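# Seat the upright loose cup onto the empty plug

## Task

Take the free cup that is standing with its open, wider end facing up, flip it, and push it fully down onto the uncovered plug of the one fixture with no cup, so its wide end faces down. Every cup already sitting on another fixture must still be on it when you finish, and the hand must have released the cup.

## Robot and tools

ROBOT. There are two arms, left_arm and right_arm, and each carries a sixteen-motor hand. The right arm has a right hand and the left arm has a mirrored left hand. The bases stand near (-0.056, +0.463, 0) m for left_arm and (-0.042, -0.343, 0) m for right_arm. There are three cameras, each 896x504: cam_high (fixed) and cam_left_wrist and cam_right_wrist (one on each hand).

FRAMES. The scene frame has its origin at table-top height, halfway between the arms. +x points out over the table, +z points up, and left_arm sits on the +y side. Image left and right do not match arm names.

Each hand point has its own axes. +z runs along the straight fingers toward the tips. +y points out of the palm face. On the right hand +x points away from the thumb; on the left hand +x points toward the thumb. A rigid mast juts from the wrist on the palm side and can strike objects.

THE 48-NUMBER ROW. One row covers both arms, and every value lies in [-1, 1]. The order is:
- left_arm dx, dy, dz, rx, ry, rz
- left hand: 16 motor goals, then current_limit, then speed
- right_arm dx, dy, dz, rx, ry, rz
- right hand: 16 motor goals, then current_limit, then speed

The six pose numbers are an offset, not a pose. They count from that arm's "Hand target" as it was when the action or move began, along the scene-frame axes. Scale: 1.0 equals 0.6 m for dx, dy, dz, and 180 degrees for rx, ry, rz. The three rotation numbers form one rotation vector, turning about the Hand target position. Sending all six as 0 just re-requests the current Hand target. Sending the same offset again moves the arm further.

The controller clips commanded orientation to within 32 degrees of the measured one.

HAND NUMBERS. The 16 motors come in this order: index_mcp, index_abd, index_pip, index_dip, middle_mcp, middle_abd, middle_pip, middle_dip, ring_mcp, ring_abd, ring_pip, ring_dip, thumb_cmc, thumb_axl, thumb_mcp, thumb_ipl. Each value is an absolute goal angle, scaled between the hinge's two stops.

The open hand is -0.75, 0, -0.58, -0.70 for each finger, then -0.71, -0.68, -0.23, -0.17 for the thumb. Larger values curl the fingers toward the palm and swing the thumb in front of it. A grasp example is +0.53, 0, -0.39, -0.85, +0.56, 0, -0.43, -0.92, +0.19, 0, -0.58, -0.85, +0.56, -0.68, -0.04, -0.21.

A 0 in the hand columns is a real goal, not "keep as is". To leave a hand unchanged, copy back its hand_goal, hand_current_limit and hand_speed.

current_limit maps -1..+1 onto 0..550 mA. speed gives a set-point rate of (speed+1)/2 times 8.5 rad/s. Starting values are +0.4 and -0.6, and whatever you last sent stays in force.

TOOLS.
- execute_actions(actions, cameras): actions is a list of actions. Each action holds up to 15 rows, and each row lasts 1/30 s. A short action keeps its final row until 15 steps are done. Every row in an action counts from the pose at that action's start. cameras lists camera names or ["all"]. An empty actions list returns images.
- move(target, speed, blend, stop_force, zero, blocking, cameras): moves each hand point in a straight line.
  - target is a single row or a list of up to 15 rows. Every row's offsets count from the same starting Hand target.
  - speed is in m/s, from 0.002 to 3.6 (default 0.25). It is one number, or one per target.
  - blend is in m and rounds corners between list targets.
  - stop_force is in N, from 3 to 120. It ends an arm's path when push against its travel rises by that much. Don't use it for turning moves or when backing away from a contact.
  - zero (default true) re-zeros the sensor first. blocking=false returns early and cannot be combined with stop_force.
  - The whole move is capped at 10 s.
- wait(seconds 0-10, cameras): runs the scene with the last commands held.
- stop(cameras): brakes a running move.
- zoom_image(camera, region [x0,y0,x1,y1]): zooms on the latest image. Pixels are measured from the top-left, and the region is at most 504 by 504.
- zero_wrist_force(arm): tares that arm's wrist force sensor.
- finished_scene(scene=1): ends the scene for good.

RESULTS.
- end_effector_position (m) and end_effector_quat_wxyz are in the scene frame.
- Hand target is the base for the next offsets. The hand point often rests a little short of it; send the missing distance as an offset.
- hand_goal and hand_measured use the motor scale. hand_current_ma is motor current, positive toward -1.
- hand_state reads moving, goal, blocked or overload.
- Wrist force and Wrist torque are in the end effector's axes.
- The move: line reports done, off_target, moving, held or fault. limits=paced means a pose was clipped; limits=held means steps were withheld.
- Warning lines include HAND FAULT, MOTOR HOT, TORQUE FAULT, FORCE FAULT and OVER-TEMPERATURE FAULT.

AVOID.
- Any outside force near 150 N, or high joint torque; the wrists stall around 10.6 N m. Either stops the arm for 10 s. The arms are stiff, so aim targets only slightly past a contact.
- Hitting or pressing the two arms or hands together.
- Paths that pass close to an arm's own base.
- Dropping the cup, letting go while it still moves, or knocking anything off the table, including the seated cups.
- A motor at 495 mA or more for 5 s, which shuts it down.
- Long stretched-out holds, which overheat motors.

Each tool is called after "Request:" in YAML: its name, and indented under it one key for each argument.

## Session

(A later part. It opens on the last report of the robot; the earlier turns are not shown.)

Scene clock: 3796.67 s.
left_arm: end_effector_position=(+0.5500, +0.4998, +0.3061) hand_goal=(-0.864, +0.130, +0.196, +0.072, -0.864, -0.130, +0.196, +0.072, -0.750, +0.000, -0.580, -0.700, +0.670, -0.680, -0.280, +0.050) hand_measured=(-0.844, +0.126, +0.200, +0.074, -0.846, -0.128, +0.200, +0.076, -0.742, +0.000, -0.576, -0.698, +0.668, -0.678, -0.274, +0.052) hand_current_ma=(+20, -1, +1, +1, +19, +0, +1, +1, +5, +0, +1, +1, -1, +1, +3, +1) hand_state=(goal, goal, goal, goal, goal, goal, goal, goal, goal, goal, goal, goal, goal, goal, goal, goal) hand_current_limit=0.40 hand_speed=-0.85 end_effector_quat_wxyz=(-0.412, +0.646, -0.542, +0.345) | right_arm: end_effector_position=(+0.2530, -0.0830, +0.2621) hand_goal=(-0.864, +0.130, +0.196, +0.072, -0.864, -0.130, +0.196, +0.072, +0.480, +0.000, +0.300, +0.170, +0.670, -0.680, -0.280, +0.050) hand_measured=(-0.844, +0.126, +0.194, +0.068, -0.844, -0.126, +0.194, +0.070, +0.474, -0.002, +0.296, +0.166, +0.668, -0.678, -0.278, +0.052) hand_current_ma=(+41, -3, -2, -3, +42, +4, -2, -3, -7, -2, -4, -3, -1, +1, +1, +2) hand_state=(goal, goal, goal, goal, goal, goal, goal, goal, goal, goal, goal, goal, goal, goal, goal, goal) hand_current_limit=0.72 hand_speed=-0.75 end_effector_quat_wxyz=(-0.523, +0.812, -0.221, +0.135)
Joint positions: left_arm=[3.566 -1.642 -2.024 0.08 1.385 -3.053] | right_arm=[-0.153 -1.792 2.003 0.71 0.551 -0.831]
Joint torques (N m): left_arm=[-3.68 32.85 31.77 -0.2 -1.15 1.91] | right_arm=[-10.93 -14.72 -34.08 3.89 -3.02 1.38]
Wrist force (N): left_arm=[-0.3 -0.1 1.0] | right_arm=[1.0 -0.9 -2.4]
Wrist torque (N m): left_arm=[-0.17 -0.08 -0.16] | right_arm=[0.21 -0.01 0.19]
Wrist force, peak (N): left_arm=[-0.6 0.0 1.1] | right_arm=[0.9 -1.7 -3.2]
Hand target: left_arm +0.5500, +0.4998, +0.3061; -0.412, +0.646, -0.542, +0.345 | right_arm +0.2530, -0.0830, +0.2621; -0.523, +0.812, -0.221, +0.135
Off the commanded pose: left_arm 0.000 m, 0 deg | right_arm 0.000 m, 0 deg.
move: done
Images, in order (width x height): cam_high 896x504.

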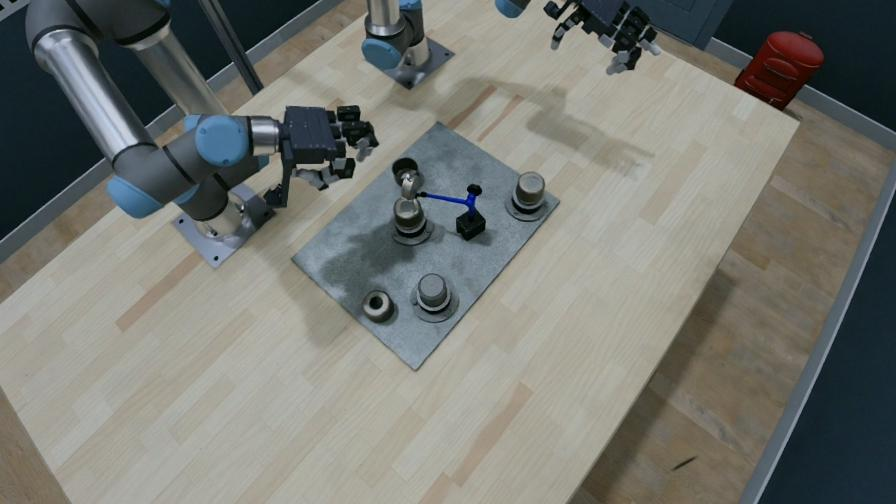

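Request:
move:
  target:
    - [0.0, 0.0, 0.0, 0, 0, 0, -0.863, 0.13, 0.197, 0.072, -0.863, -0.13, 0.197, 0.072, -0.75, 0, -0.58, -0.70, 0.67, -0.68, -0.28, 0.05, 0.4, -0.85, 0.03, 0.2995, 0.0, 0, 0, 0, -0.863, 0.13, 0.197, 0.072, -0.863, -0.13, 0.197, 0.072, 0.48, 0, 0.30, 0.17, 0.67, -0.68, -0.28, 0.05, 0.72, -0.75]
    - [0.0, 0.0, 0.0, 0, 0, 0, -0.863, 0.13, 0.197, 0.072, -0.863, -0.13, 0.197, 0.072, -0.75, 0, -0.58, -0.70, 0.67, -0.68, -0.28, 0.05, 0.4, -0.85, 0.0728, 0.2995, -0.1835, 0, 0, 0, -0.863, 0.13, 0.197, 0.072, -0.863, -0.13, 0.197, 0.072, 0.48, 0, 0.30, 0.17, 0.67, -0.68, -0.28, 0.05, 0.72, -0.75]
  speed: 0.2
  blend: 0.03
  cameras: ["cam_high", "cam_right_wrist"]

Request:
zoom_image:
  camera: "cam_high"
  region: [340, 120, 480, 229]

Scene clock: 3830.90 s.
left_arm: end_effector_position=(+0.5500, +0.4998, +0.3061) hand_goal=(-0.864, +0.130, +0.196, +0.072, -0.864, -0.130, +0.196, +0.072, -0.750, +0.000, -0.580, -0.700, +0.670, -0.680, -0.280, +0.050) hand_measured=(-0.844, +0.126, +0.200, +0.074, -0.846, -0.128, +0.200, +0.076, -0.742, +0.000, -0.576, -0.698, +0.668, -0.678, -0.274, +0.052) hand_current_ma=(+20, -1, +1, +1, +19, +0, +1, +1, +5, +0, +1, +1, -1, +1, +3, +1) hand_state=(goal, goal, goal, goal, goal, goal, goal, goal, goal, goal, goal, goal, goal, goal, goal, goal) hand_current_limit=0.40 hand_speed=-0.85 end_effector_quat_wxyz=(-0.412, +0.646, -0.542, +0.345) | right_arm: end_effector_position=(+0.2967, +0.0967, +0.1520) hand_goal=(-0.864, +0.130, +0.196, +0.072, -0.864, -0.130, +0.196, +0.072, +0.480, +0.000, +0.300, +0.170, +0.670, -0.680, -0.280, +0.050) hand_measured=(-0.846, +0.126, +0.194, +0.068, -0.846, -0.126, +0.194, +0.070, +0.476, -0.002, +0.296, +0.166, +0.668, -0.678, -0.278, +0.052) hand_current_ma=(+35, -3, -2, -3, +36, +3, -1, -3, -7, -2, -4, -3, -1, +1, +1, +2) hand_state=(goal, goal, goal, goal, goal, goal, goal, goal, goal, goal, goal, goal, goal, goal, goal, goal) hand_current_limit=0.72 hand_speed=-0.75 end_effector_quat_wxyz=(-0.523, +0.812, -0.221, +0.135)
Joint positions: left_arm=[3.566 -1.642 -2.024 0.08 1.385 -3.053] | right_arm=[0.452 -1.425 1.877 0.058 1.024 -0.272]
Joint torques (N m): left_arm=[-3.86 32.77 31.95 -0.13 -1.03 1.9] | right_arm=[-10.85 -17.31 -6.54 -2.23 -2.58 0.96]
Wrist force (N): left_arm=[-0.2 0.1 0.8] | right_arm=[0.9 -0.7 -2.1]
Wrist torque (N m): left_arm=[-0.14 -0.09 -0.15] | right_arm=[0.22 0.01 0.19]
Wrist force, peak (N): left_arm=[-0.5 0.0 1.3] | right_arm=[1.3 -0.9 -3.4]
Hand target: left_arm +0.5500, +0.4998, +0.3061; -0.412, +0.646, -0.542, +0.345 | right_arm +0.2967, +0.0967, +0.1520; -0.523, +0.812, -0.221, +0.135
Off the commanded pose: left_arm 0.000 m, 0 deg | right_arm 0.000 m, 0 deg.
move: done
camera_calibration:
cam_right_wrist: T_world_to_cam=[[-0.786004, 0.200063, -0.584956, 0.338436], [-0.616622, -0.185663, 0.765054, 0.0304551], [0.0444548, 0.962031, 0.269295, -0.0274183], [0, 0, 0, 1]] pos_world=[0.28601, -0.035677, 0.182054]
Images, in order (width x height): cam_high 896x504, cam_right_wrist 896x504.

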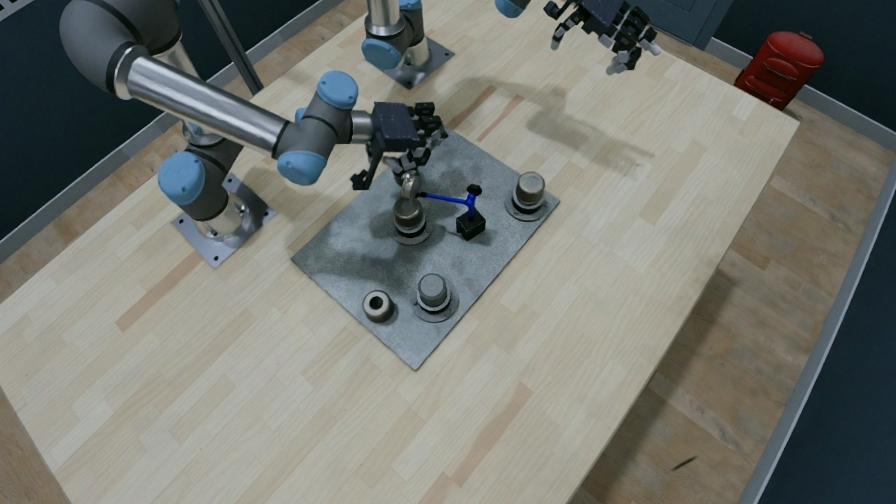

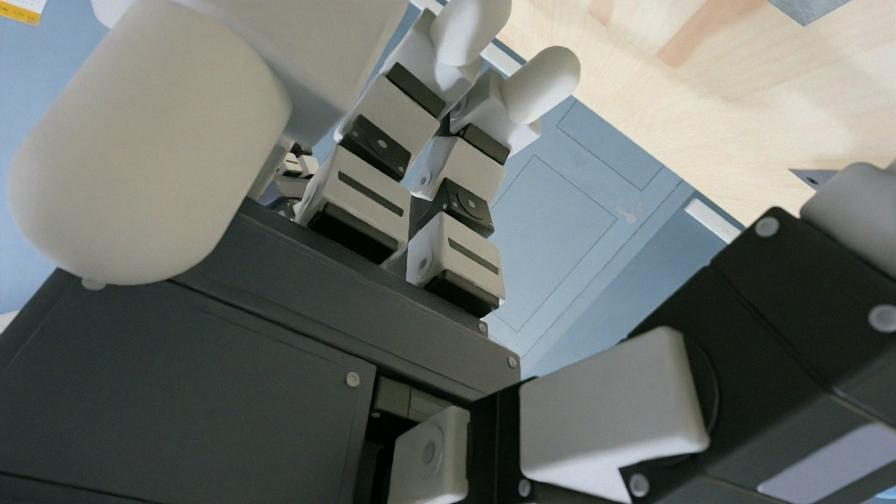

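Scaled by 3.600 from the camera's 896x504 image, which has a finer 1280x720 frame.

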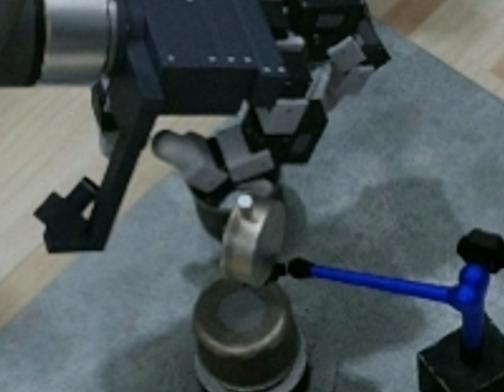

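Request:
move:
  target: [0.0, 0.0, 0.0, 0, 0, 0, -0.863, 0.13, 0.197, 0.072, -0.863, -0.13, 0.197, 0.072, -0.75, 0, -0.58, -0.70, 0.67, -0.68, -0.28, 0.05, 0.4, -0.85, 0.0, 0.0, -0.193, 0, 0, 0, -0.863, 0.13, 0.197, 0.072, -0.863, -0.13, 0.197, 0.072, 0.48, 0, 0.30, 0.17, 0.67, -0.68, -0.28, 0.05, 0.72, -0.75]
  speed: 0.06
  stop_force: 5
  cameras: ["cam_high", "cam_right_wrist"]

Request:
zoom_image:
  camera: "cam_high"
  region: [340, 120, 480, 229]

Scene clock: 3843.63 s.
left_arm: end_effector_position=(+0.5500, +0.4998, +0.3061) hand_goal=(-0.864, +0.130, +0.196, +0.072, -0.864, -0.130, +0.196, +0.072, -0.750, +0.000, -0.580, -0.700, +0.670, -0.680, -0.280, +0.050) hand_measured=(-0.844, +0.126, +0.200, +0.074, -0.846, -0.128, +0.200, +0.076, -0.742, +0.000, -0.576, -0.698, +0.668, -0.678, -0.274, +0.052) hand_current_ma=(+20, -1, +1, +1, +19, +0, +1, +1, +5, +0, +1, +1, -1, +1, +3, +1) hand_state=(goal, goal, goal, goal, goal, goal, goal, goal, goal, goal, goal, goal, goal, goal, goal, goal) hand_current_limit=0.40 hand_speed=-0.85 end_effector_quat_wxyz=(-0.412, +0.646, -0.542, +0.345) | right_arm: end_effector_position=(+0.2967, +0.0967, +0.0362) hand_goal=(-0.864, +0.130, +0.196, +0.072, -0.864, -0.130, +0.196, +0.072, +0.480, +0.000, +0.300, +0.170, +0.670, -0.680, -0.280, +0.050) hand_measured=(-0.846, +0.126, +0.194, +0.068, -0.846, -0.126, +0.194, +0.070, +0.476, -0.002, +0.296, +0.166, +0.668, -0.678, -0.278, +0.052) hand_current_ma=(+35, -3, -2, -3, +36, +3, -1, -3, -7, -2, -4, -3, -1, +1, +1, +2) hand_state=(goal, goal, goal, goal, goal, goal, goal, goal, goal, goal, goal, goal, goal, goal, goal, goal) hand_current_limit=0.72 hand_speed=-0.75 end_effector_quat_wxyz=(-0.523, +0.812, -0.221, +0.135)
Joint positions: left_arm=[3.566 -1.642 -2.024 0.08 1.385 -3.053] | right_arm=[0.452 -1.258 2.021 -0.253 1.024 -0.272]
Joint torques (N m): left_arm=[-4.36 32.42 31.79 -0.28 -0.96 1.87] | right_arm=[4.07 -21.2 -2.49 -2.16 1.23 0.85]
Wrist force (N): left_arm=[-0.5 0.0 1.0] | right_arm=[1.0 -0.9 -2.4]
Wrist torque (N m): left_arm=[-0.16 -0.04 -0.18] | right_arm=[0.23 0.00 0.18]
Wrist force, peak (N): left_arm=[-0.4 0.0 1.3] | right_arm=[1.0 -0.8 -2.7]
Hand target: left_arm +0.5500, +0.4998, +0.3061; -0.412, +0.646, -0.542, +0.345 | right_arm +0.2967, +0.0967, +0.0362; -0.523, +0.812, -0.221, +0.135
Off the commanded pose: left_arm 0.000 m, 0 deg | right_arm 0.000 m, 0 deg.
move: done
camera_calibration:
cam_right_wrist: T_world_to_cam=[[-0.786, 0.200139, -0.584935, 0.270699], [-0.616619, -0.185603, 0.76507, 0.119049], [0.0445546, 0.962027, 0.269294, 0.00373715], [0, 0, 0, 1]] pos_world=[0.28601, -0.0356768, 0.0662541]
Images, in order (width x height): cam_high 896x504, cam_right_wrist 896x504.

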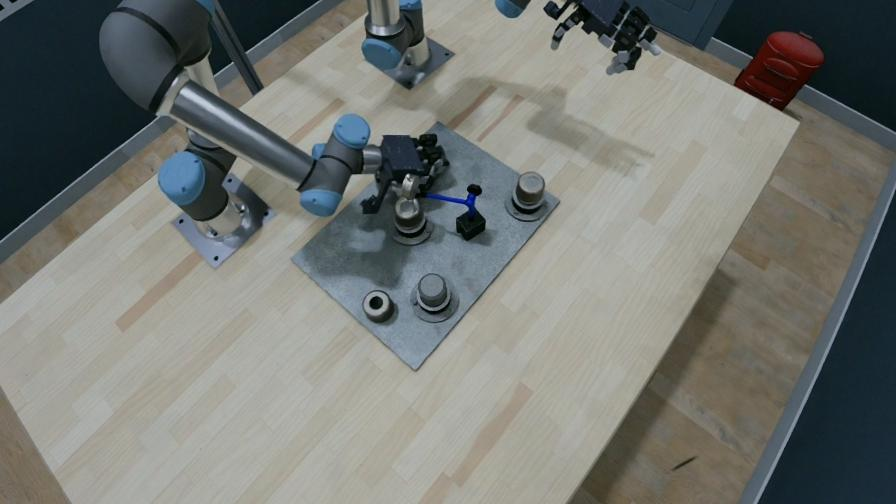

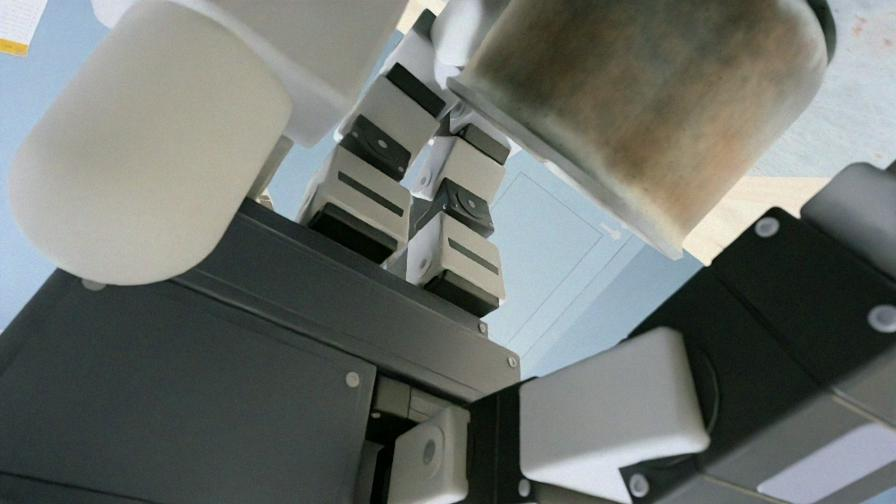

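Scaled by 3.600 from the camera's 896x504 image, which has a finer 1280x720 frame.

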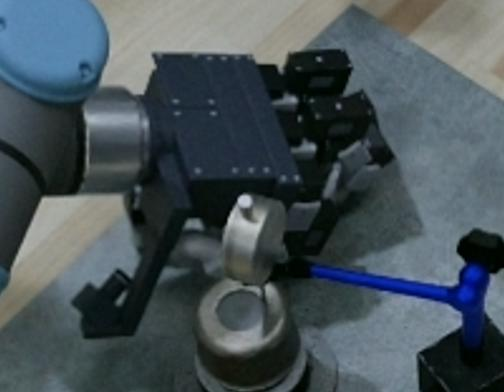

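Request:
zoom_image:
  camera: "cam_right_wrist"
  region: [400, 0, 860, 290]

Scaled by 1.096 from the camera's 896x504 image, which has a finer 1280x720 frame.

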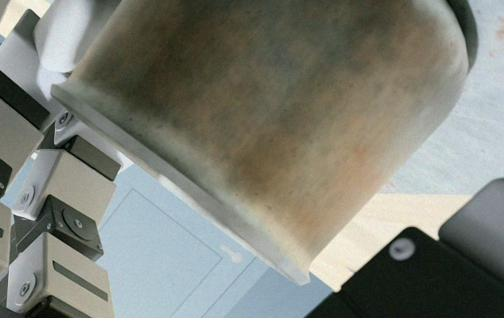

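Request:
move:
  target:
    - [0.0, 0.0, 0.0, 0, 0, 0, -0.863, 0.13, 0.197, 0.072, -0.863, -0.13, 0.197, 0.072, -0.75, 0, -0.58, -0.70, 0.67, -0.68, -0.28, 0.05, 0.4, -0.85, -0.0142, -0.0017, 0.0, 0, 0, 0, -0.863, 0.13, 0.197, 0.072, -0.863, -0.13, 0.197, 0.072, 0.48, 0, 0.30, 0.17, 0.67, -0.68, -0.28, 0.05, 0.72, -0.75]
    - [0.0, 0.0, 0.0, 0, 0, 0, -0.863, 0.13, 0.197, 0.072, -0.863, -0.13, 0.197, 0.072, -0.75, 0, -0.58, -0.70, 0.67, -0.68, -0.28, 0.05, 0.4, -0.85, -0.0142, -0.0017, 0.0, 0, 0, 0, -0.55, 0.13, 0.25, 0.15, -0.55, -0.13, 0.25, 0.15, 0.48, 0, 0.30, 0.17, 0.67, -0.68, 0.12, 0.18, 0.5, -0.8]
  speed: 0.05
  cameras: ["cam_right_wrist"]

Scene clock: 3895.83 s.
left_arm: end_effector_position=(+0.5500, +0.4998, +0.3061) hand_goal=(-0.864, +0.130, +0.196, +0.072, -0.864, -0.130, +0.196, +0.072, -0.750, +0.000, -0.580, -0.700, +0.670, -0.680, -0.280, +0.050) hand_measured=(-0.844, +0.126, +0.200, +0.074, -0.846, -0.128, +0.200, +0.076, -0.742, +0.000, -0.576, -0.698, +0.668, -0.678, -0.274, +0.052) hand_current_ma=(+20, -1, +1, +1, +19, +0, +1, +1, +5, +0, +1, +1, -1, +1, +3, +1) hand_state=(goal, goal, goal, goal, goal, goal, goal, goal, goal, goal, goal, goal, goal, goal, goal, goal) hand_current_limit=0.40 hand_speed=-0.85 end_effector_quat_wxyz=(-0.412, +0.646, -0.542, +0.345) | right_arm: end_effector_position=(+0.2882, +0.0957, +0.0362) hand_goal=(-0.550, +0.130, +0.250, +0.150, -0.550, -0.130, +0.250, +0.150, +0.480, +0.000, +0.300, +0.170, +0.670, -0.680, +0.120, +0.180) hand_measured=(-0.550, +0.126, +0.248, +0.146, -0.556, -0.126, +0.246, +0.148, +0.476, -0.002, +0.296, +0.166, +0.674, -0.678, -0.146, +0.164) hand_current_ma=(-1, -3, -3, -3, -7, +3, -4, -3, -7, -2, -4, -3, +5, +1, -411, -44) hand_state=(goal, goal, goal, goal, goal, goal, goal, goal, goal, goal, goal, goal, goal, goal, blocked, goal) hand_current_limit=0.50 hand_speed=-0.80 end_effector_quat_wxyz=(-0.523, +0.812, -0.221, +0.136)
Joint positions: left_arm=[3.566 -1.642 -2.024 0.08 1.385 -3.053] | right_arm=[0.46 -1.272 2.041 -0.261 1.03 -0.267]
Joint torques (N m): left_arm=[-3.7 32.99 31.42 -0.2 -0.81 1.81] | right_arm=[5.91 -28.6 -1.77 -1.1 1.64 0.96]
Wrist force (N): left_arm=[-0.2 0.1 1.0] | right_arm=[0.8 -6.4 -6.2]
Wrist torque (N m): left_arm=[-0.16 -0.09 -0.15] | right_arm=[-0.34 0.01 0.18]
Wrist force, peak (N): left_arm=[-0.3 0.3 1.3] | right_arm=[0.5 -6.6 -6.3]
Hand target: left_arm +0.5500, +0.4998, +0.3061; -0.412, +0.646, -0.542, +0.345 | right_arm +0.2882, +0.0957, +0.0362; -0.523, +0.812, -0.221, +0.135
Off the commanded pose: left_arm 0.000 m, 0 deg | right_arm 0.000 m, 0 deg.
move: done
camera_calibration:
cam_right_wrist: T_world_to_cam=[[-0.785953, 0.200134, -0.585, 0.264209], [-0.616687, -0.185721, 0.764987, 0.113642], [0.0444534, 0.962005, 0.269387, 0.00509952], [0, 0, 0, 1]] pos_world=[0.27751, -0.0366773, 0.0662539]
Images, in order (width x height): cam_right_wrist 896x504.

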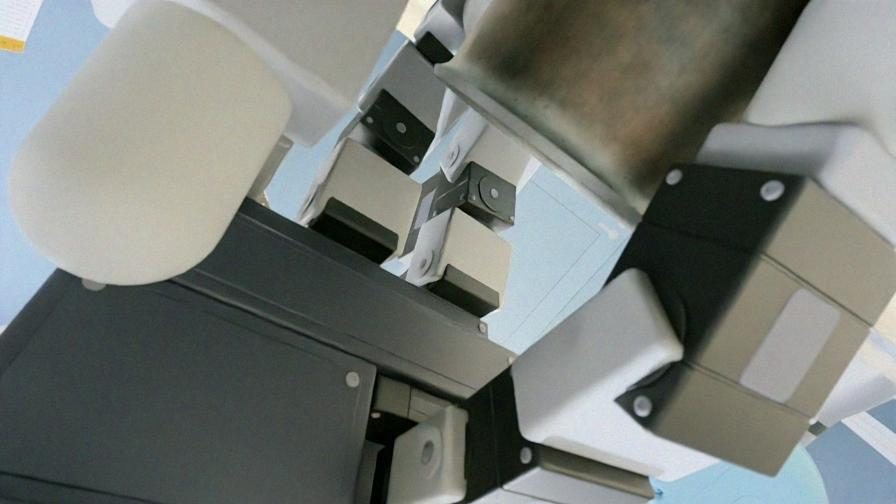

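Request:
move:
  target: [0.0, 0.0, 0.0, 0, 0, 0, -0.863, 0.13, 0.197, 0.072, -0.863, -0.13, 0.197, 0.072, -0.75, 0, -0.58, -0.70, 0.67, -0.68, -0.28, 0.05, 0.4, -0.85, 0.0, 0.0, 0.01, 0, 0, 0, -0.55, 0.13, 0.25, 0.15, -0.55, -0.13, 0.25, 0.15, 0.48, 0, 0.30, 0.17, 0.67, -0.68, 0.12, 0.18, 0.5, -0.8]
  speed: 0.05
  cameras: ["cam_right_wrist"]

Scene clock: 3917.33 s.
left_arm: end_effector_position=(+0.5500, +0.4998, +0.3061) hand_goal=(-0.864, +0.130, +0.196, +0.072, -0.864, -0.130, +0.196, +0.072, -0.750, +0.000, -0.580, -0.700, +0.670, -0.680, -0.280, +0.050) hand_measured=(-0.844, +0.126, +0.200, +0.074, -0.846, -0.128, +0.200, +0.076, -0.742, +0.000, -0.576, -0.698, +0.668, -0.678, -0.274, +0.052) hand_current_ma=(+20, -1, +1, +1, +19, +0, +1, +1, +5, +0, +1, +1, -1, +1, +3, +1) hand_state=(goal, goal, goal, goal, goal, goal, goal, goal, goal, goal, goal, goal, goal, goal, goal, goal) hand_current_limit=0.40 hand_speed=-0.85 end_effector_quat_wxyz=(-0.412, +0.646, -0.542, +0.345) | right_arm: end_effector_position=(+0.2882, +0.0957, +0.0421) hand_goal=(-0.550, +0.130, +0.250, +0.150, -0.550, -0.130, +0.250, +0.150, +0.480, +0.000, +0.300, +0.170, +0.670, -0.680, +0.120, +0.180) hand_measured=(-0.564, +0.126, +0.234, +0.146, -0.564, -0.126, +0.238, +0.146, +0.476, -0.002, +0.296, +0.166, +0.666, -0.680, -0.128, +0.160) hand_current_ma=(-26, -3, -27, -6, -25, +3, -20, -5, -7, -2, -4, -3, -5, +0, -412, -60) hand_state=(goal, goal, goal, goal, goal, goal, goal, goal, goal, goal, goal, goal, goal, goal, blocked, blocked) hand_current_limit=0.50 hand_speed=-0.80 end_effector_quat_wxyz=(-0.523, +0.812, -0.221, +0.135)
Joint positions: left_arm=[3.566 -1.642 -2.024 0.08 1.385 -3.053] | right_arm=[0.46 -1.283 2.035 -0.245 1.03 -0.267]
Joint torques (N m): left_arm=[-4.13 32.51 30.81 -0.02 -0.77 1.83] | right_arm=[5.36 -34.33 -31.64 1.65 1.15 0.56]
Wrist force (N): left_arm=[-0.4 -0.1 1.0] | right_arm=[0.9 1.0 -1.3]
Wrist torque (N m): left_arm=[-0.18 -0.06 -0.16] | right_arm=[0.25 0.00 0.18]
Wrist force, peak (N): left_arm=[-0.5 0.1 1.2] | right_arm=[0.7 -6.7 -6.4]
Hand target: left_arm +0.5500, +0.4998, +0.3061; -0.412, +0.646, -0.542, +0.345 | right_arm +0.2882, +0.0957, +0.0422; -0.523, +0.812, -0.221, +0.135
Off the commanded pose: left_arm 0.000 m, 0 deg | right_arm 0.000 m, 0 deg.
move: done
camera_calibration:
cam_right_wrist: T_world_to_cam=[[-0.786, 0.200139, -0.584935, 0.267669], [-0.616619, -0.185603, 0.76507, 0.109108], [0.0445546, 0.962027, 0.269294, 0.00348906], [0, 0, 0, 1]] pos_world=[0.27751, -0.0366768, 0.0721541]
Images, in order (width x height): cam_right_wrist 896x504.

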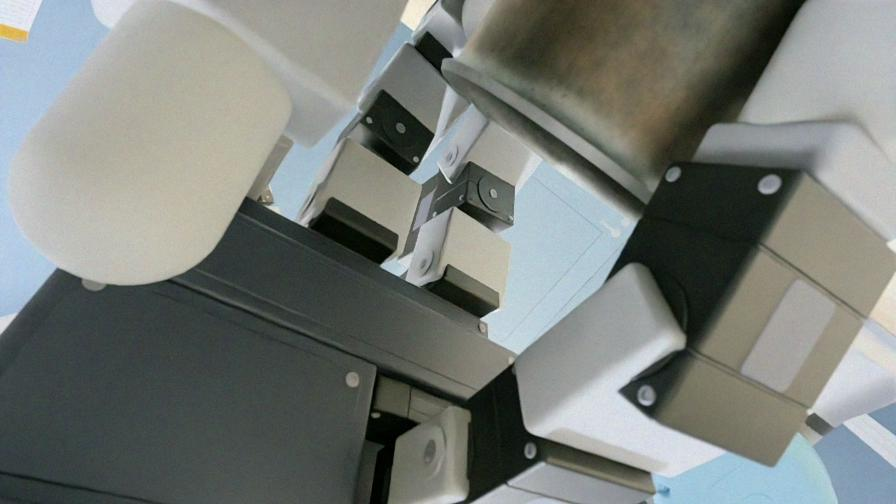

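Request:
move:
  target: [0.0, 0.0, 0.0, 0, 0, 0, -0.863, 0.13, 0.197, 0.072, -0.863, -0.13, 0.197, 0.072, -0.75, 0, -0.58, -0.70, 0.67, -0.68, -0.28, 0.05, 0.4, -0.85, 0.0, 0.0, 0.0, 0, 0, 0, -0.30, 0.13, 0.40, 0.35, -0.30, -0.13, 0.40, 0.35, 0.48, 0, 0.30, 0.17, 0.67, -0.68, 0.30, 0.30, 0.72, -0.8]
  speed: 0.05
  cameras: []

Request:
move:
  target: [0.0, 0.0, 0.0, 0, 0, 0, -0.863, 0.13, 0.197, 0.072, -0.863, -0.13, 0.197, 0.072, -0.75, 0, -0.58, -0.70, 0.67, -0.68, -0.28, 0.05, 0.4, -0.85, 0.0, 0.0, 0.14, 0, 0, 0, -0.30, 0.13, 0.40, 0.35, -0.30, -0.13, 0.40, 0.35, 0.48, 0, 0.30, 0.17, 0.67, -0.68, 0.30, 0.30, 0.72, -0.8]
  speed: 0.1
  cameras: ["cam_high", "cam_right_wrist"]

Request:
zoom_image:
  camera: "cam_high"
  region: [340, 110, 480, 219]

Scene clock: 3931.17 s.
left_arm: end_effector_position=(+0.5500, +0.4998, +0.3061) hand_goal=(-0.864, +0.130, +0.196, +0.072, -0.864, -0.130, +0.196, +0.072, -0.750, +0.000, -0.580, -0.700, +0.670, -0.680, -0.280, +0.050) hand_measured=(-0.844, +0.126, +0.200, +0.074, -0.846, -0.128, +0.200, +0.076, -0.742, +0.000, -0.576, -0.698, +0.668, -0.678, -0.274, +0.052) hand_current_ma=(+20, -1, +1, +1, +19, +0, +1, +1, +5, +0, +1, +1, -1, +1, +3, +1) hand_state=(goal, goal, goal, goal, goal, goal, goal, goal, goal, goal, goal, goal, goal, goal, goal, goal) hand_current_limit=0.40 hand_speed=-0.85 end_effector_quat_wxyz=(-0.412, +0.646, -0.542, +0.345) | right_arm: end_effector_position=(+0.2882, +0.0957, +0.0422) hand_goal=(-0.300, +0.130, +0.400, +0.350, -0.300, -0.130, +0.400, +0.350, +0.480, +0.000, +0.300, +0.170, +0.670, -0.680, +0.300, +0.300) hand_measured=(-0.524, +0.126, +0.298, +0.320, -0.522, -0.126, +0.320, +0.326, +0.476, -0.002, +0.296, +0.166, +0.658, -0.680, -0.208, +0.226) hand_current_ma=(-473, -4, -345, -69, -473, +4, -250, -52, -7, -2, -4, -3, -19, -1, -473, -337) hand_state=(blocked, goal, blocked, blocked, blocked, goal, blocked, blocked, goal, goal, goal, goal, goal, goal, blocked, blocked) hand_current_limit=0.72 hand_speed=-0.80 end_effector_quat_wxyz=(-0.523, +0.812, -0.221, +0.135)
Joint positions: left_arm=[3.566 -1.642 -2.024 0.08 1.385 -3.053] | right_arm=[0.46 -1.283 2.035 -0.245 1.03 -0.267]
Joint torques (N m): left_arm=[-4.77 32.77 31.35 -0.03 -0.51 1.84] | right_arm=[4.51 -34.31 -31.57 1.18 -1.89 -1.06]
Wrist force (N): left_arm=[-0.3 0.0 1.1] | right_arm=[0.8 1.0 -1.2]
Wrist torque (N m): left_arm=[-0.18 -0.07 -0.16] | right_arm=[0.28 0.03 0.16]
Wrist force, peak (N): left_arm=[-0.5 0.0 1.2] | right_arm=[0.9 1.4 -1.7]
Hand target: left_arm +0.5500, +0.4998, +0.3061; -0.412, +0.646, -0.542, +0.345 | right_arm +0.2882, +0.0957, +0.0422; -0.523, +0.812, -0.221, +0.135
Off the commanded pose: left_arm 0.000 m, 0 deg | right_arm 0.000 m, 0 deg.
move: done
No camera images: "cameras" was empty.

Scene clock: 3932.53 s.
left_arm: end_effector_position=(+0.5500, +0.4998, +0.3061) hand_goal=(-0.864, +0.130, +0.196, +0.072, -0.864, -0.130, +0.196, +0.072, -0.750, +0.000, -0.580, -0.700, +0.670, -0.680, -0.280, +0.050) hand_measured=(-0.844, +0.126, +0.200, +0.074, -0.846, -0.128, +0.200, +0.076, -0.742, +0.000, -0.576, -0.698, +0.668, -0.678, -0.274, +0.052) hand_current_ma=(+20, -1, +1, +1, +19, +0, +1, +1, +5, +0, +1, +1, -1, +1, +3, +1) hand_state=(goal, goal, goal, goal, goal, goal, goal, goal, goal, goal, goal, goal, goal, goal, goal, goal) hand_current_limit=0.40 hand_speed=-0.85 end_effector_quat_wxyz=(-0.412, +0.646, -0.542, +0.345) | right_arm: end_effector_position=(+0.2882, +0.0957, +0.1261) hand_goal=(-0.300, +0.130, +0.400, +0.350, -0.300, -0.130, +0.400, +0.350, +0.480, +0.000, +0.300, +0.170, +0.670, -0.680, +0.300, +0.300) hand_measured=(-0.524, +0.126, +0.298, +0.320, -0.522, -0.126, +0.320, +0.326, +0.476, -0.002, +0.296, +0.166, +0.658, -0.680, -0.208, +0.226) hand_current_ma=(-473, -4, -345, -68, -473, +4, -250, -51, -7, -2, -4, -3, -19, +0, -473, -334) hand_state=(blocked, goal, blocked, blocked, blocked, goal, blocked, blocked, goal, goal, goal, goal, goal, goal, blocked, blocked) hand_current_limit=0.72 hand_speed=-0.80 end_effector_quat_wxyz=(-0.523, +0.812, -0.221, +0.135)
Joint positions: left_arm=[3.566 -1.642 -2.024 0.08 1.385 -3.053] | right_arm=[0.46 -1.411 1.935 -0.016 1.03 -0.267]
Joint torques (N m): left_arm=[-4.44 33.22 31.22 0.13 -0.64 1.93] | right_arm=[-10.24 -32.88 -33.61 1.98 -2.59 -0.86]
Wrist force (N): left_arm=[-0.3 0.1 1.1] | right_arm=[0.9 1.4 -1.4]
Wrist torque (N m): left_arm=[-0.16 -0.08 -0.15] | right_arm=[0.33 0.02 0.20]
Wrist force, peak (N): left_arm=[-0.3 0.3 1.3] | right_arm=[1.2 1.3 -1.7]
Hand target: left_arm +0.5500, +0.4998, +0.3061; -0.412, +0.646, -0.542, +0.345 | right_arm +0.2882, +0.0957, +0.1262; -0.523, +0.812, -0.221, +0.135
Off the commanded pose: left_arm 0.000 m, 0 deg | right_arm 0.000 m, 0 deg.
move: done
camera_calibration:
cam_right_wrist: T_world_to_cam=[[-0.786004, 0.200063, -0.584956, 0.316805], [-0.616622, -0.185663, 0.765054, 0.0448431], [0.0444548, 0.962031, 0.269295, -0.0191037], [0, 0, 0, 1]] pos_world=[0.27751, -0.036677, 0.156154]
Images, in order (width x height): cam_high 896x504, cam_right_wrist 896x504.

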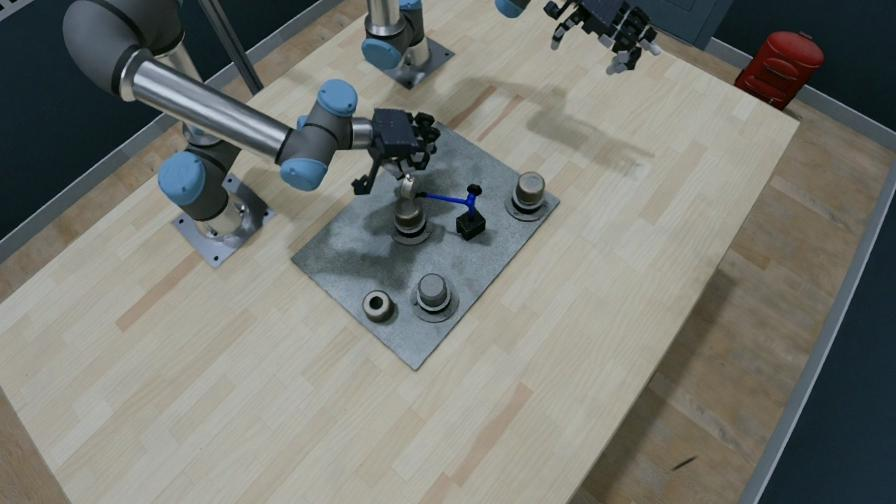

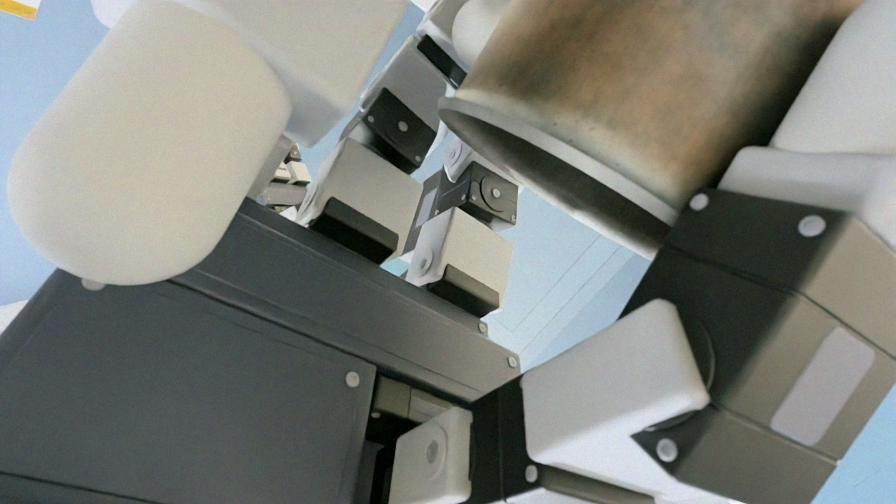

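Scaled by 3.600 from the camera's 896x504 image, which has a finer 1280x720 frame.

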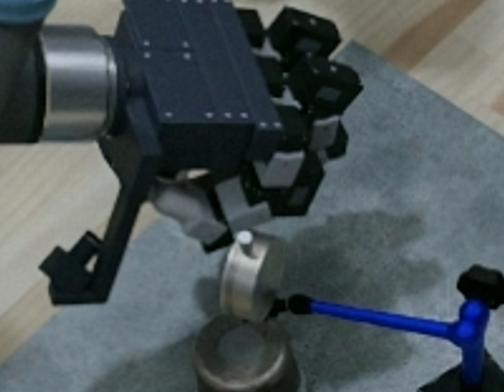

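Request:
move:
  target: [0.0, 0.0, 0.0, 0, 0, 0, -0.863, 0.13, 0.197, 0.072, -0.863, -0.13, 0.197, 0.072, -0.75, 0, -0.58, -0.70, 0.67, -0.68, -0.28, 0.05, 0.4, -0.85, 0.028, 0.0488, 0.0563, -0.2222, -0.3849, 0.0, -0.30, 0.13, 0.40, 0.35, -0.30, -0.13, 0.40, 0.35, 0.48, 0, 0.30, 0.17, 0.67, -0.68, 0.30, 0.30, 0.72, -0.8]
  speed: 0.22
  cameras: ["cam_high", "cam_right_wrist"]

Request:
zoom_image:
  camera: "cam_high"
  region: [340, 110, 480, 219]

Scene clock: 3969.10 s.
left_arm: end_effector_position=(+0.5500, +0.4998, +0.3061) hand_goal=(-0.864, +0.130, +0.196, +0.072, -0.864, -0.130, +0.196, +0.072, -0.750, +0.000, -0.580, -0.700, +0.670, -0.680, -0.280, +0.050) hand_measured=(-0.844, +0.126, +0.200, +0.074, -0.846, -0.128, +0.200, +0.076, -0.742, +0.000, -0.576, -0.698, +0.668, -0.678, -0.274, +0.052) hand_current_ma=(+20, -1, +1, +1, +19, +0, +1, +1, +5, +0, +1, +1, -1, +1, +3, +1) hand_state=(goal, goal, goal, goal, goal, goal, goal, goal, goal, goal, goal, goal, goal, goal, goal, goal) hand_current_limit=0.40 hand_speed=-0.85 end_effector_quat_wxyz=(-0.412, +0.646, -0.542, +0.345) | right_arm: end_effector_position=(+0.3050, +0.1250, +0.1599) hand_goal=(-0.300, +0.130, +0.400, +0.350, -0.300, -0.130, +0.400, +0.350, +0.480, +0.000, +0.300, +0.170, +0.670, -0.680, +0.300, +0.300) hand_measured=(-0.524, +0.124, +0.304, +0.330, -0.498, -0.126, +0.328, +0.332, +0.476, -0.002, +0.296, +0.166, +0.632, -0.680, -0.220, +0.234) hand_current_ma=(-473, -6, -315, -39, -473, +4, -213, -33, -6, -2, -4, -3, -96, +0, -473, -279) hand_state=(blocked, goal, blocked, goal, blocked, goal, blocked, goal, goal, goal, goal, goal, blocked, goal, blocked, blocked) hand_current_limit=0.72 hand_speed=-0.80 end_effector_quat_wxyz=(-0.262, +0.715, +0.165, +0.627)
Joint positions: left_arm=[3.566 -1.642 -2.024 0.08 1.385 -3.053] | right_arm=[0.971 -1.31 2.034 -0.642 1.908 -1.375]
Joint torques (N m): left_arm=[-4.9 31.89 31.11 0 -0.56 1.84] | right_arm=[6.28 -22.24 -5.35 -4.4 2.25 -2.02]
Wrist force (N): left_arm=[-0.2 0.0 0.9] | right_arm=[-0.1 0.0 -1.7]
Wrist torque (N m): left_arm=[-0.16 -0.10 -0.14] | right_arm=[0.20 0.00 0.36]
Wrist force, peak (N): left_arm=[-0.6 -0.1 1.2] | right_arm=[1.5 1.6 -1.6]
Hand target: left_arm +0.5500, +0.4998, +0.3061; -0.412, +0.646, -0.542, +0.345 | right_arm +0.3050, +0.1250, +0.1599; -0.262, +0.715, +0.165, +0.627
Off the commanded pose: left_arm 0.000 m, 0 deg | right_arm 0.000 m, 0 deg.
move: done
camera_calibration:
cam_right_wrist: T_world_to_cam=[[0.271576, -0.41042, -0.870518, 0.143324], [-0.953408, 0.0087462, -0.301558, 0.2837], [0.131379, 0.911855, -0.388923, 0.0279065], [0, 0, 0, 1]] pos_world=[0.227892, 0.0308952, 0.221172]
Images, in order (width x height): cam_high 896x504, cam_right_wrist 896x504.

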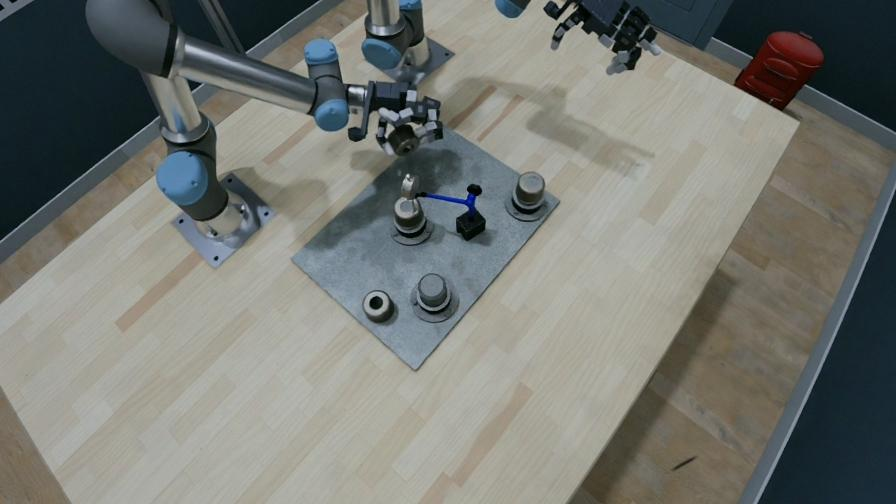

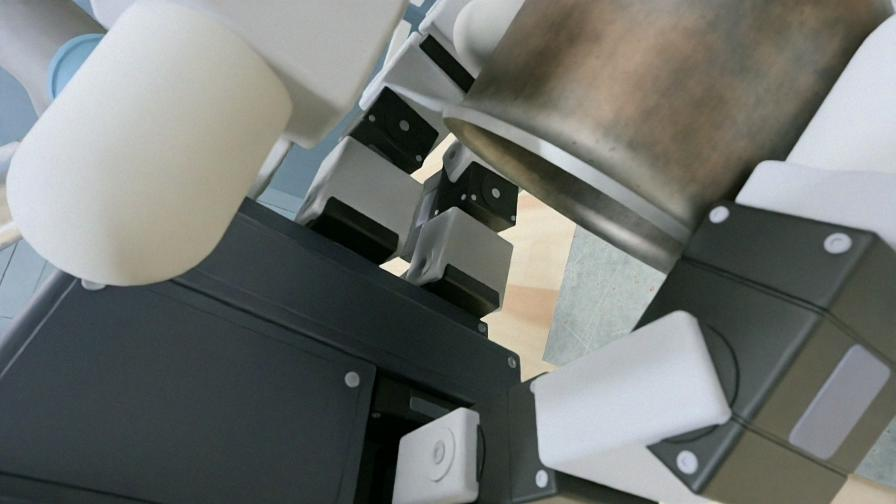

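Scaled by 3.600 from the camera's 896x504 image, which has a finer 1280x720 frame.

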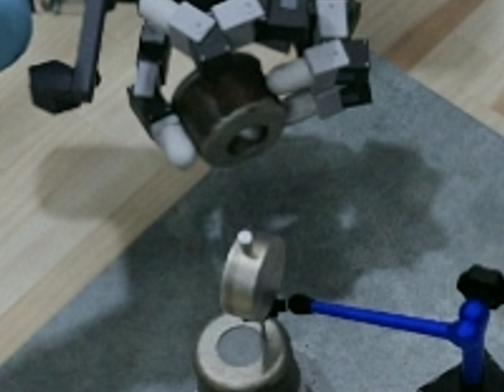

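Request:
move:
  target: [0.0, 0.0, 0.0, 0, 0, 0, -0.863, 0.13, 0.197, 0.072, -0.863, -0.13, 0.197, 0.072, -0.75, 0, -0.58, -0.70, 0.67, -0.68, -0.28, 0.05, 0.4, -0.85, 0.0, 0.0, -0.15, -0.0111, -0.0192, 0.0, -0.30, 0.13, 0.40, 0.35, -0.30, -0.13, 0.40, 0.35, 0.48, 0, 0.30, 0.17, 0.67, -0.68, 0.30, 0.30, 0.72, -0.8]
  speed: 0.12
  cameras: ["cam_high", "cam_right_wrist"]

Request:
move:
  target: [0.0, 0.0, 0.0, 0, 0, 0, -0.863, 0.13, 0.197, 0.072, -0.863, -0.13, 0.197, 0.072, -0.75, 0, -0.58, -0.70, 0.67, -0.68, -0.28, 0.05, 0.4, -0.85, 0.0, 0.0, -0.05, 0, 0, 0.0, -0.30, 0.13, 0.40, 0.35, -0.30, -0.13, 0.40, 0.35, 0.48, 0, 0.30, 0.17, 0.67, -0.68, 0.30, 0.30, 0.72, -0.8]
  speed: 0.02
  stop_force: 4
  cameras: ["cam_high", "cam_right_wrist"]

Request:
zoom_image:
  camera: "cam_high"
  region: [340, 110, 480, 219]

Scene clock: 3994.67 s.
left_arm: end_effector_position=(+0.5500, +0.4998, +0.3061) hand_goal=(-0.864, +0.130, +0.196, +0.072, -0.864, -0.130, +0.196, +0.072, -0.750, +0.000, -0.580, -0.700, +0.670, -0.680, -0.280, +0.050) hand_measured=(-0.844, +0.126, +0.200, +0.074, -0.846, -0.128, +0.200, +0.076, -0.742, +0.000, -0.576, -0.698, +0.668, -0.678, -0.274, +0.052) hand_current_ma=(+20, -1, +1, +1, +19, +0, +1, +1, +5, +0, +1, +1, -1, +1, +3, +1) hand_state=(goal, goal, goal, goal, goal, goal, goal, goal, goal, goal, goal, goal, goal, goal, goal, goal) hand_current_limit=0.40 hand_speed=-0.85 end_effector_quat_wxyz=(-0.412, +0.646, -0.542, +0.345) | right_arm: end_effector_position=(+0.3050, +0.1250, +0.0700) hand_goal=(-0.300, +0.130, +0.400, +0.350, -0.300, -0.130, +0.400, +0.350, +0.480, +0.000, +0.300, +0.170, +0.670, -0.680, +0.300, +0.300) hand_measured=(-0.524, +0.124, +0.304, +0.332, -0.498, -0.126, +0.330, +0.334, +0.476, -0.002, +0.296, +0.166, +0.630, -0.680, -0.220, +0.236) hand_current_ma=(-473, -6, -314, -37, -473, +4, -207, -30, -5, -2, -3, -3, -102, +0, -473, -278) hand_state=(blocked, goal, blocked, goal, blocked, goal, blocked, goal, goal, goal, goal, goal, blocked, goal, blocked, blocked) hand_current_limit=0.72 hand_speed=-0.80 end_effector_quat_wxyz=(-0.245, +0.700, +0.184, +0.645)
Joint positions: left_arm=[3.566 -1.642 -2.024 0.08 1.385 -3.053] | right_arm=[0.98 -1.107 2.109 -0.951 1.921 -1.448]
Joint torques (N m): left_arm=[-5.36 32.56 31.48 0.05 -0.27 1.82] | right_arm=[6.44 -26.5 -0.92 -4.15 2.34 -2.27]
Wrist force (N): left_arm=[0.0 0.0 0.9] | right_arm=[-0.3 -0.1 -1.6]
Wrist torque (N m): left_arm=[-0.16 -0.11 -0.13] | right_arm=[0.18 0.02 0.34]
Wrist force, peak (N): left_arm=[-0.2 -0.1 1.3] | right_arm=[-1.3 -0.2 -1.6]
Hand target: left_arm +0.5500, +0.4998, +0.3061; -0.412, +0.646, -0.542, +0.345 | right_arm +0.3050, +0.1250, +0.0699; -0.245, +0.700, +0.184, +0.645
Off the commanded pose: left_arm 0.000 m, 0 deg | right_arm 0.000 m, 0 deg.
move: done
camera_calibration:
cam_right_wrist: T_world_to_cam=[[0.323158, -0.440252, -0.837703, 0.0507315], [-0.933475, -0.00279858, -0.358633, 0.255929], [0.155545, 0.89787, -0.411869, -0.0110951], [0, 0, 0, 1]] pos_world=[0.224234, 0.0330128, 0.129713]
Images, in order (width x height): cam_high 896x504, cam_right_wrist 896x504.

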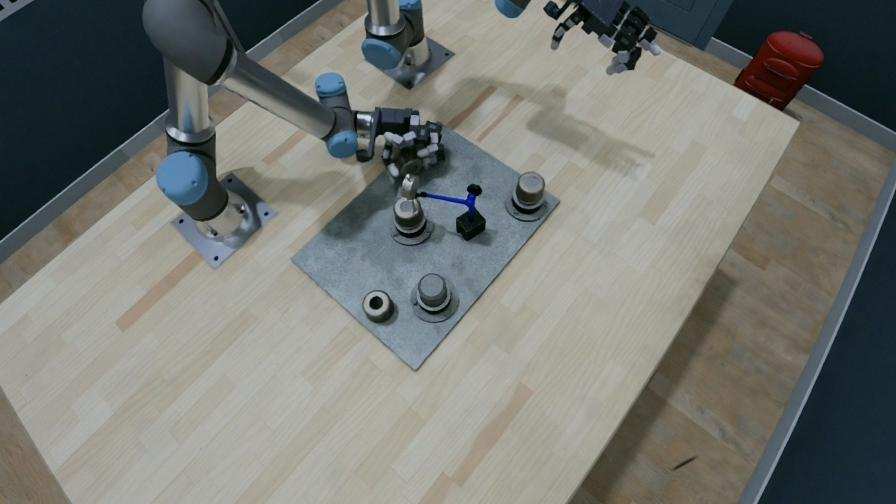

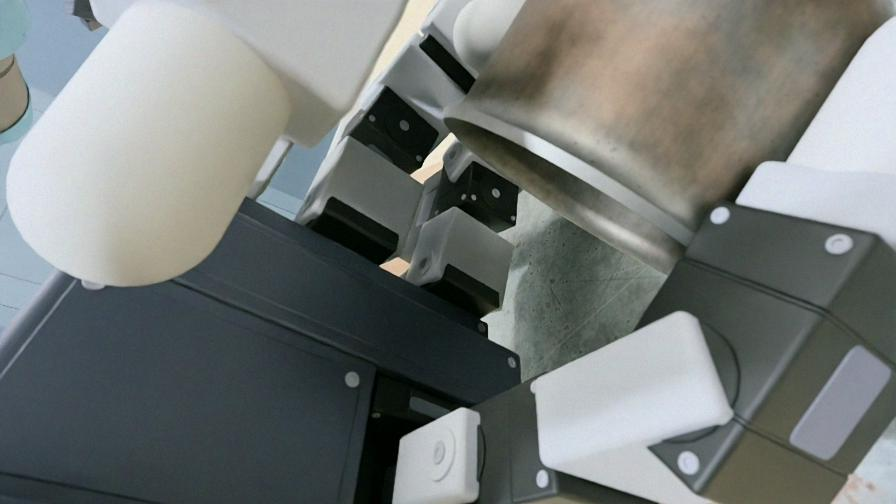

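Scene clock: 3997.20 s.
left_arm: end_effector_position=(+0.5500, +0.4998, +0.3061) hand_goal=(-0.864, +0.130, +0.196, +0.072, -0.864, -0.130, +0.196, +0.072, -0.750, +0.000, -0.580, -0.700, +0.670, -0.680, -0.280, +0.050) hand_measured=(-0.844, +0.126, +0.200, +0.074, -0.846, -0.128, +0.200, +0.076, -0.742, +0.000, -0.576, -0.698, +0.668, -0.678, -0.274, +0.052) hand_current_ma=(+20, -1, +1, +1, +19, +0, +1, +1, +5, +0, +1, +1, -1, +1, +3, +1) hand_state=(goal, goal, goal, goal, goal, goal, goal, goal, goal, goal, goal, goal, goal, goal, goal, goal) hand_current_limit=0.40 hand_speed=-0.85 end_effector_quat_wxyz=(-0.412, +0.646, -0.542, +0.345) | right_arm: end_effector_position=(+0.3050, +0.1250, +0.0509) hand_goal=(-0.300, +0.130, +0.400, +0.350, -0.300, -0.130, +0.400, +0.350, +0.480, +0.000, +0.300, +0.170, +0.670, -0.680, +0.300, +0.300) hand_measured=(-0.524, +0.124, +0.314, +0.336, -0.498, -0.126, +0.342, +0.348, +0.476, -0.002, +0.296, +0.168, +0.628, -0.680, -0.222, +0.236) hand_current_ma=(-473, -6, -276, -25, -473, +4, -161, -2, -5, -2, -3, -3, -107, -1, -473, -278) hand_state=(blocked, goal, blocked, goal, blocked, goal, blocked, goal, goal, goal, goal, goal, blocked, goal, blocked, blocked) hand_current_limit=0.72 hand_speed=-0.80 end_effector_quat_wxyz=(-0.245, +0.700, +0.184, +0.645)
Joint positions: left_arm=[3.566 -1.642 -2.024 0.08 1.385 -3.053] | right_arm=[0.98 -1.062 2.115 -1.002 1.921 -1.448]
Joint torques (N m): left_arm=[-5.37 32.4 31.13 0.06 -0.4 1.79] | right_arm=[1.65 -40.17 -27.72 0.65 2.1 -0.28]
Wrist force (N): left_arm=[-0.3 0.0 0.8] | right_arm=[-0.1 -0.1 -1.9]
Wrist torque (N m): left_arm=[-0.14 -0.08 -0.15] | right_arm=[0.20 0.01 0.35]
Wrist force, peak (N): left_arm=[-0.4 0.1 1.2] | right_arm=[5.2 -2.5 -1.1]
Hand target: left_arm +0.5500, +0.4998, +0.3061; -0.412, +0.646, -0.542, +0.345 | right_arm +0.3050, +0.1250, +0.0509; -0.245, +0.700, +0.184, +0.645 (not the last commanded pose)
Off the commanded pose: left_arm 0.000 m, 0 deg | right_arm 0.011 m, 0 deg.
move: contact (right_arm)
camera_calibration:
cam_right_wrist: T_world_to_cam=[[0.323158, -0.440252, -0.837703, 0.0347314], [-0.933475, -0.00279858, -0.358633, 0.249079], [0.155545, 0.89787, -0.411869, -0.0189617], [0, 0, 0, 1]] pos_world=[0.224234, 0.0330128, 0.110613]
Images, in order (width x height): cam_high 896x504, cam_right_wrist 896x504.

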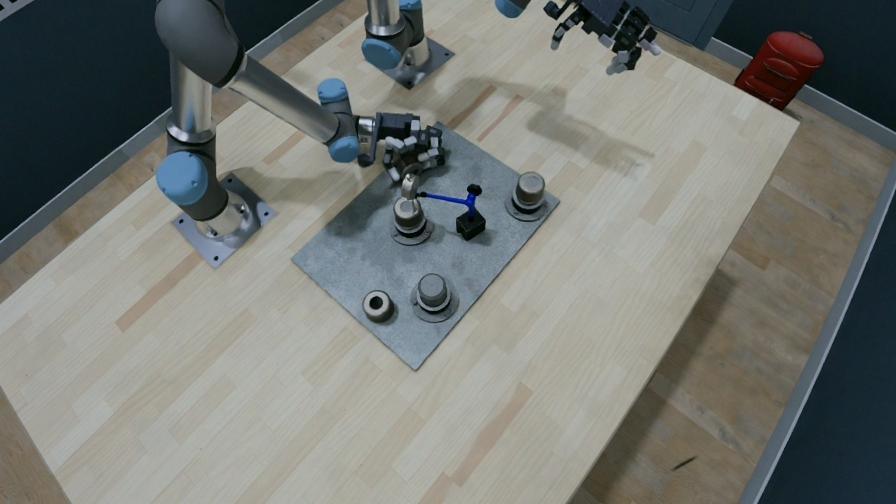

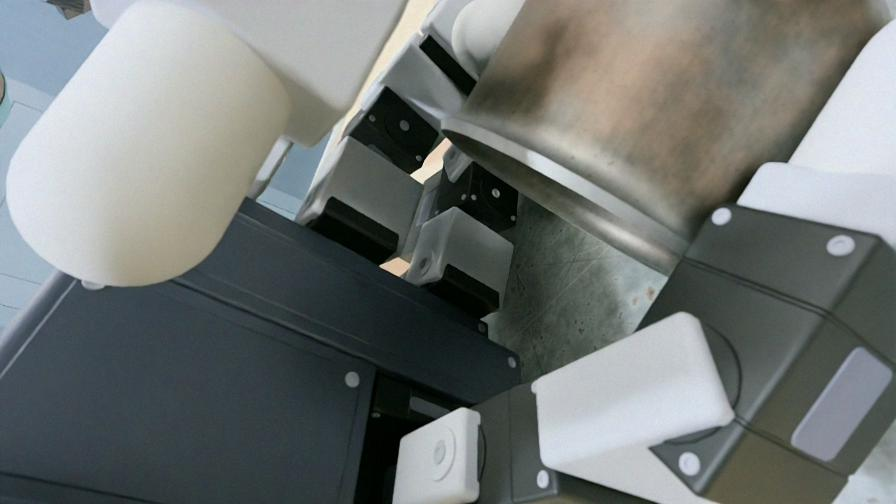

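Scaled by 3.600 from the camera's 896x504 image, which has a finer 1280x720 frame.

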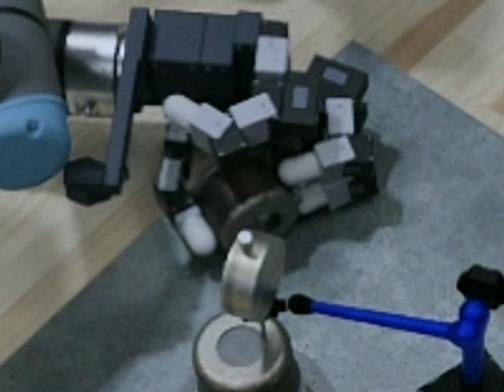

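Request:
move:
  target: [0.0, 0.0, 0.0, 0, 0, 0, -0.863, 0.13, 0.197, 0.072, -0.863, -0.13, 0.197, 0.072, -0.75, 0, -0.58, -0.70, 0.67, -0.68, -0.28, 0.05, 0.4, -0.85, 0.0, 0.0, -0.012, 0, 0, 0.0, -0.30, 0.13, 0.40, 0.35, -0.30, -0.13, 0.40, 0.35, 0.48, 0, 0.30, 0.17, 0.67, -0.68, 0.30, 0.30, 0.72, -0.8]
  speed: 0.01
  stop_force: 8
  cameras: ["cam_right_wrist"]

Scene clock: 4011.77 s.
left_arm: end_effector_position=(+0.5500, +0.4998, +0.3061) hand_goal=(-0.864, +0.130, +0.196, +0.072, -0.864, -0.130, +0.196, +0.072, -0.750, +0.000, -0.580, -0.700, +0.670, -0.680, -0.280, +0.050) hand_measured=(-0.844, +0.126, +0.200, +0.074, -0.846, -0.128, +0.200, +0.076, -0.742, +0.000, -0.576, -0.698, +0.668, -0.678, -0.274, +0.052) hand_current_ma=(+20, -1, +1, +1, +19, +0, +1, +1, +5, +0, +1, +1, -1, +1, +3, +1) hand_state=(goal, goal, goal, goal, goal, goal, goal, goal, goal, goal, goal, goal, goal, goal, goal, goal) hand_current_limit=0.40 hand_speed=-0.85 end_effector_quat_wxyz=(-0.412, +0.646, -0.542, +0.345) | right_arm: end_effector_position=(+0.3051, +0.1251, +0.0497) hand_goal=(-0.300, +0.130, +0.400, +0.350, -0.300, -0.130, +0.400, +0.350, +0.480, +0.000, +0.300, +0.170, +0.670, -0.680, +0.300, +0.300) hand_measured=(-0.522, +0.124, +0.318, +0.338, -0.498, -0.126, +0.348, +0.356, +0.476, -0.002, +0.298, +0.168, +0.634, -0.680, -0.224, +0.236) hand_current_ma=(-473, -6, -252, -21, -473, +3, -142, +7, -5, -2, -3, -3, -86, +0, -473, -278) hand_state=(blocked, goal, blocked, goal, blocked, goal, blocked, goal, goal, goal, goal, goal, blocked, goal, blocked, blocked) hand_current_limit=0.72 hand_speed=-0.80 end_effector_quat_wxyz=(-0.245, +0.700, +0.184, +0.645)
Joint positions: left_arm=[3.566 -1.642 -2.024 0.08 1.385 -3.053] | right_arm=[0.98 -1.059 2.115 -1.005 1.921 -1.448]
Joint torques (N m): left_arm=[-4.95 32.69 31.87 0.27 -0.24 1.78] | right_arm=[-6.14 -37.87 -7.89 1.15 1.48 -0.21]
Wrist force (N): left_arm=[-0.3 0.2 0.9] | right_arm=[3.8 -0.9 -0.2]
Wrist torque (N m): left_arm=[-0.14 -0.07 -0.17] | right_arm=[0.18 -0.03 0.32]
Wrist force, peak (N): left_arm=[-0.4 0.0 1.2] | right_arm=[8.9 -2.6 0.3]
Hand target: left_arm +0.5500, +0.4998, +0.3061; -0.412, +0.646, -0.542, +0.345 | right_arm +0.3051, +0.1251, +0.0497; -0.245, +0.700, +0.184, +0.645 (not the last commanded pose)
Off the commanded pose: left_arm 0.000 m, 0 deg | right_arm 0.006 m, 0 deg.
move: contact (right_arm)
camera_calibration:
cam_right_wrist: T_world_to_cam=[[0.323345, -0.440016, -0.837755, 0.0336936], [-0.933392, -0.00268683, -0.358847, 0.248744], [0.155648, 0.897986, -0.411577, -0.0196211], [0, 0, 0, 1]] pos_world=[0.224335, 0.0331136, 0.109412]
Images, in order (width x height): cam_right_wrist 896x504.

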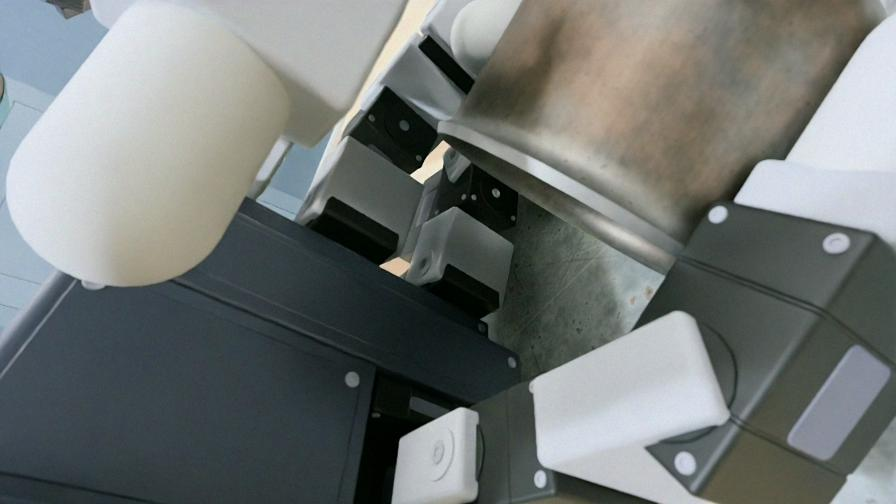

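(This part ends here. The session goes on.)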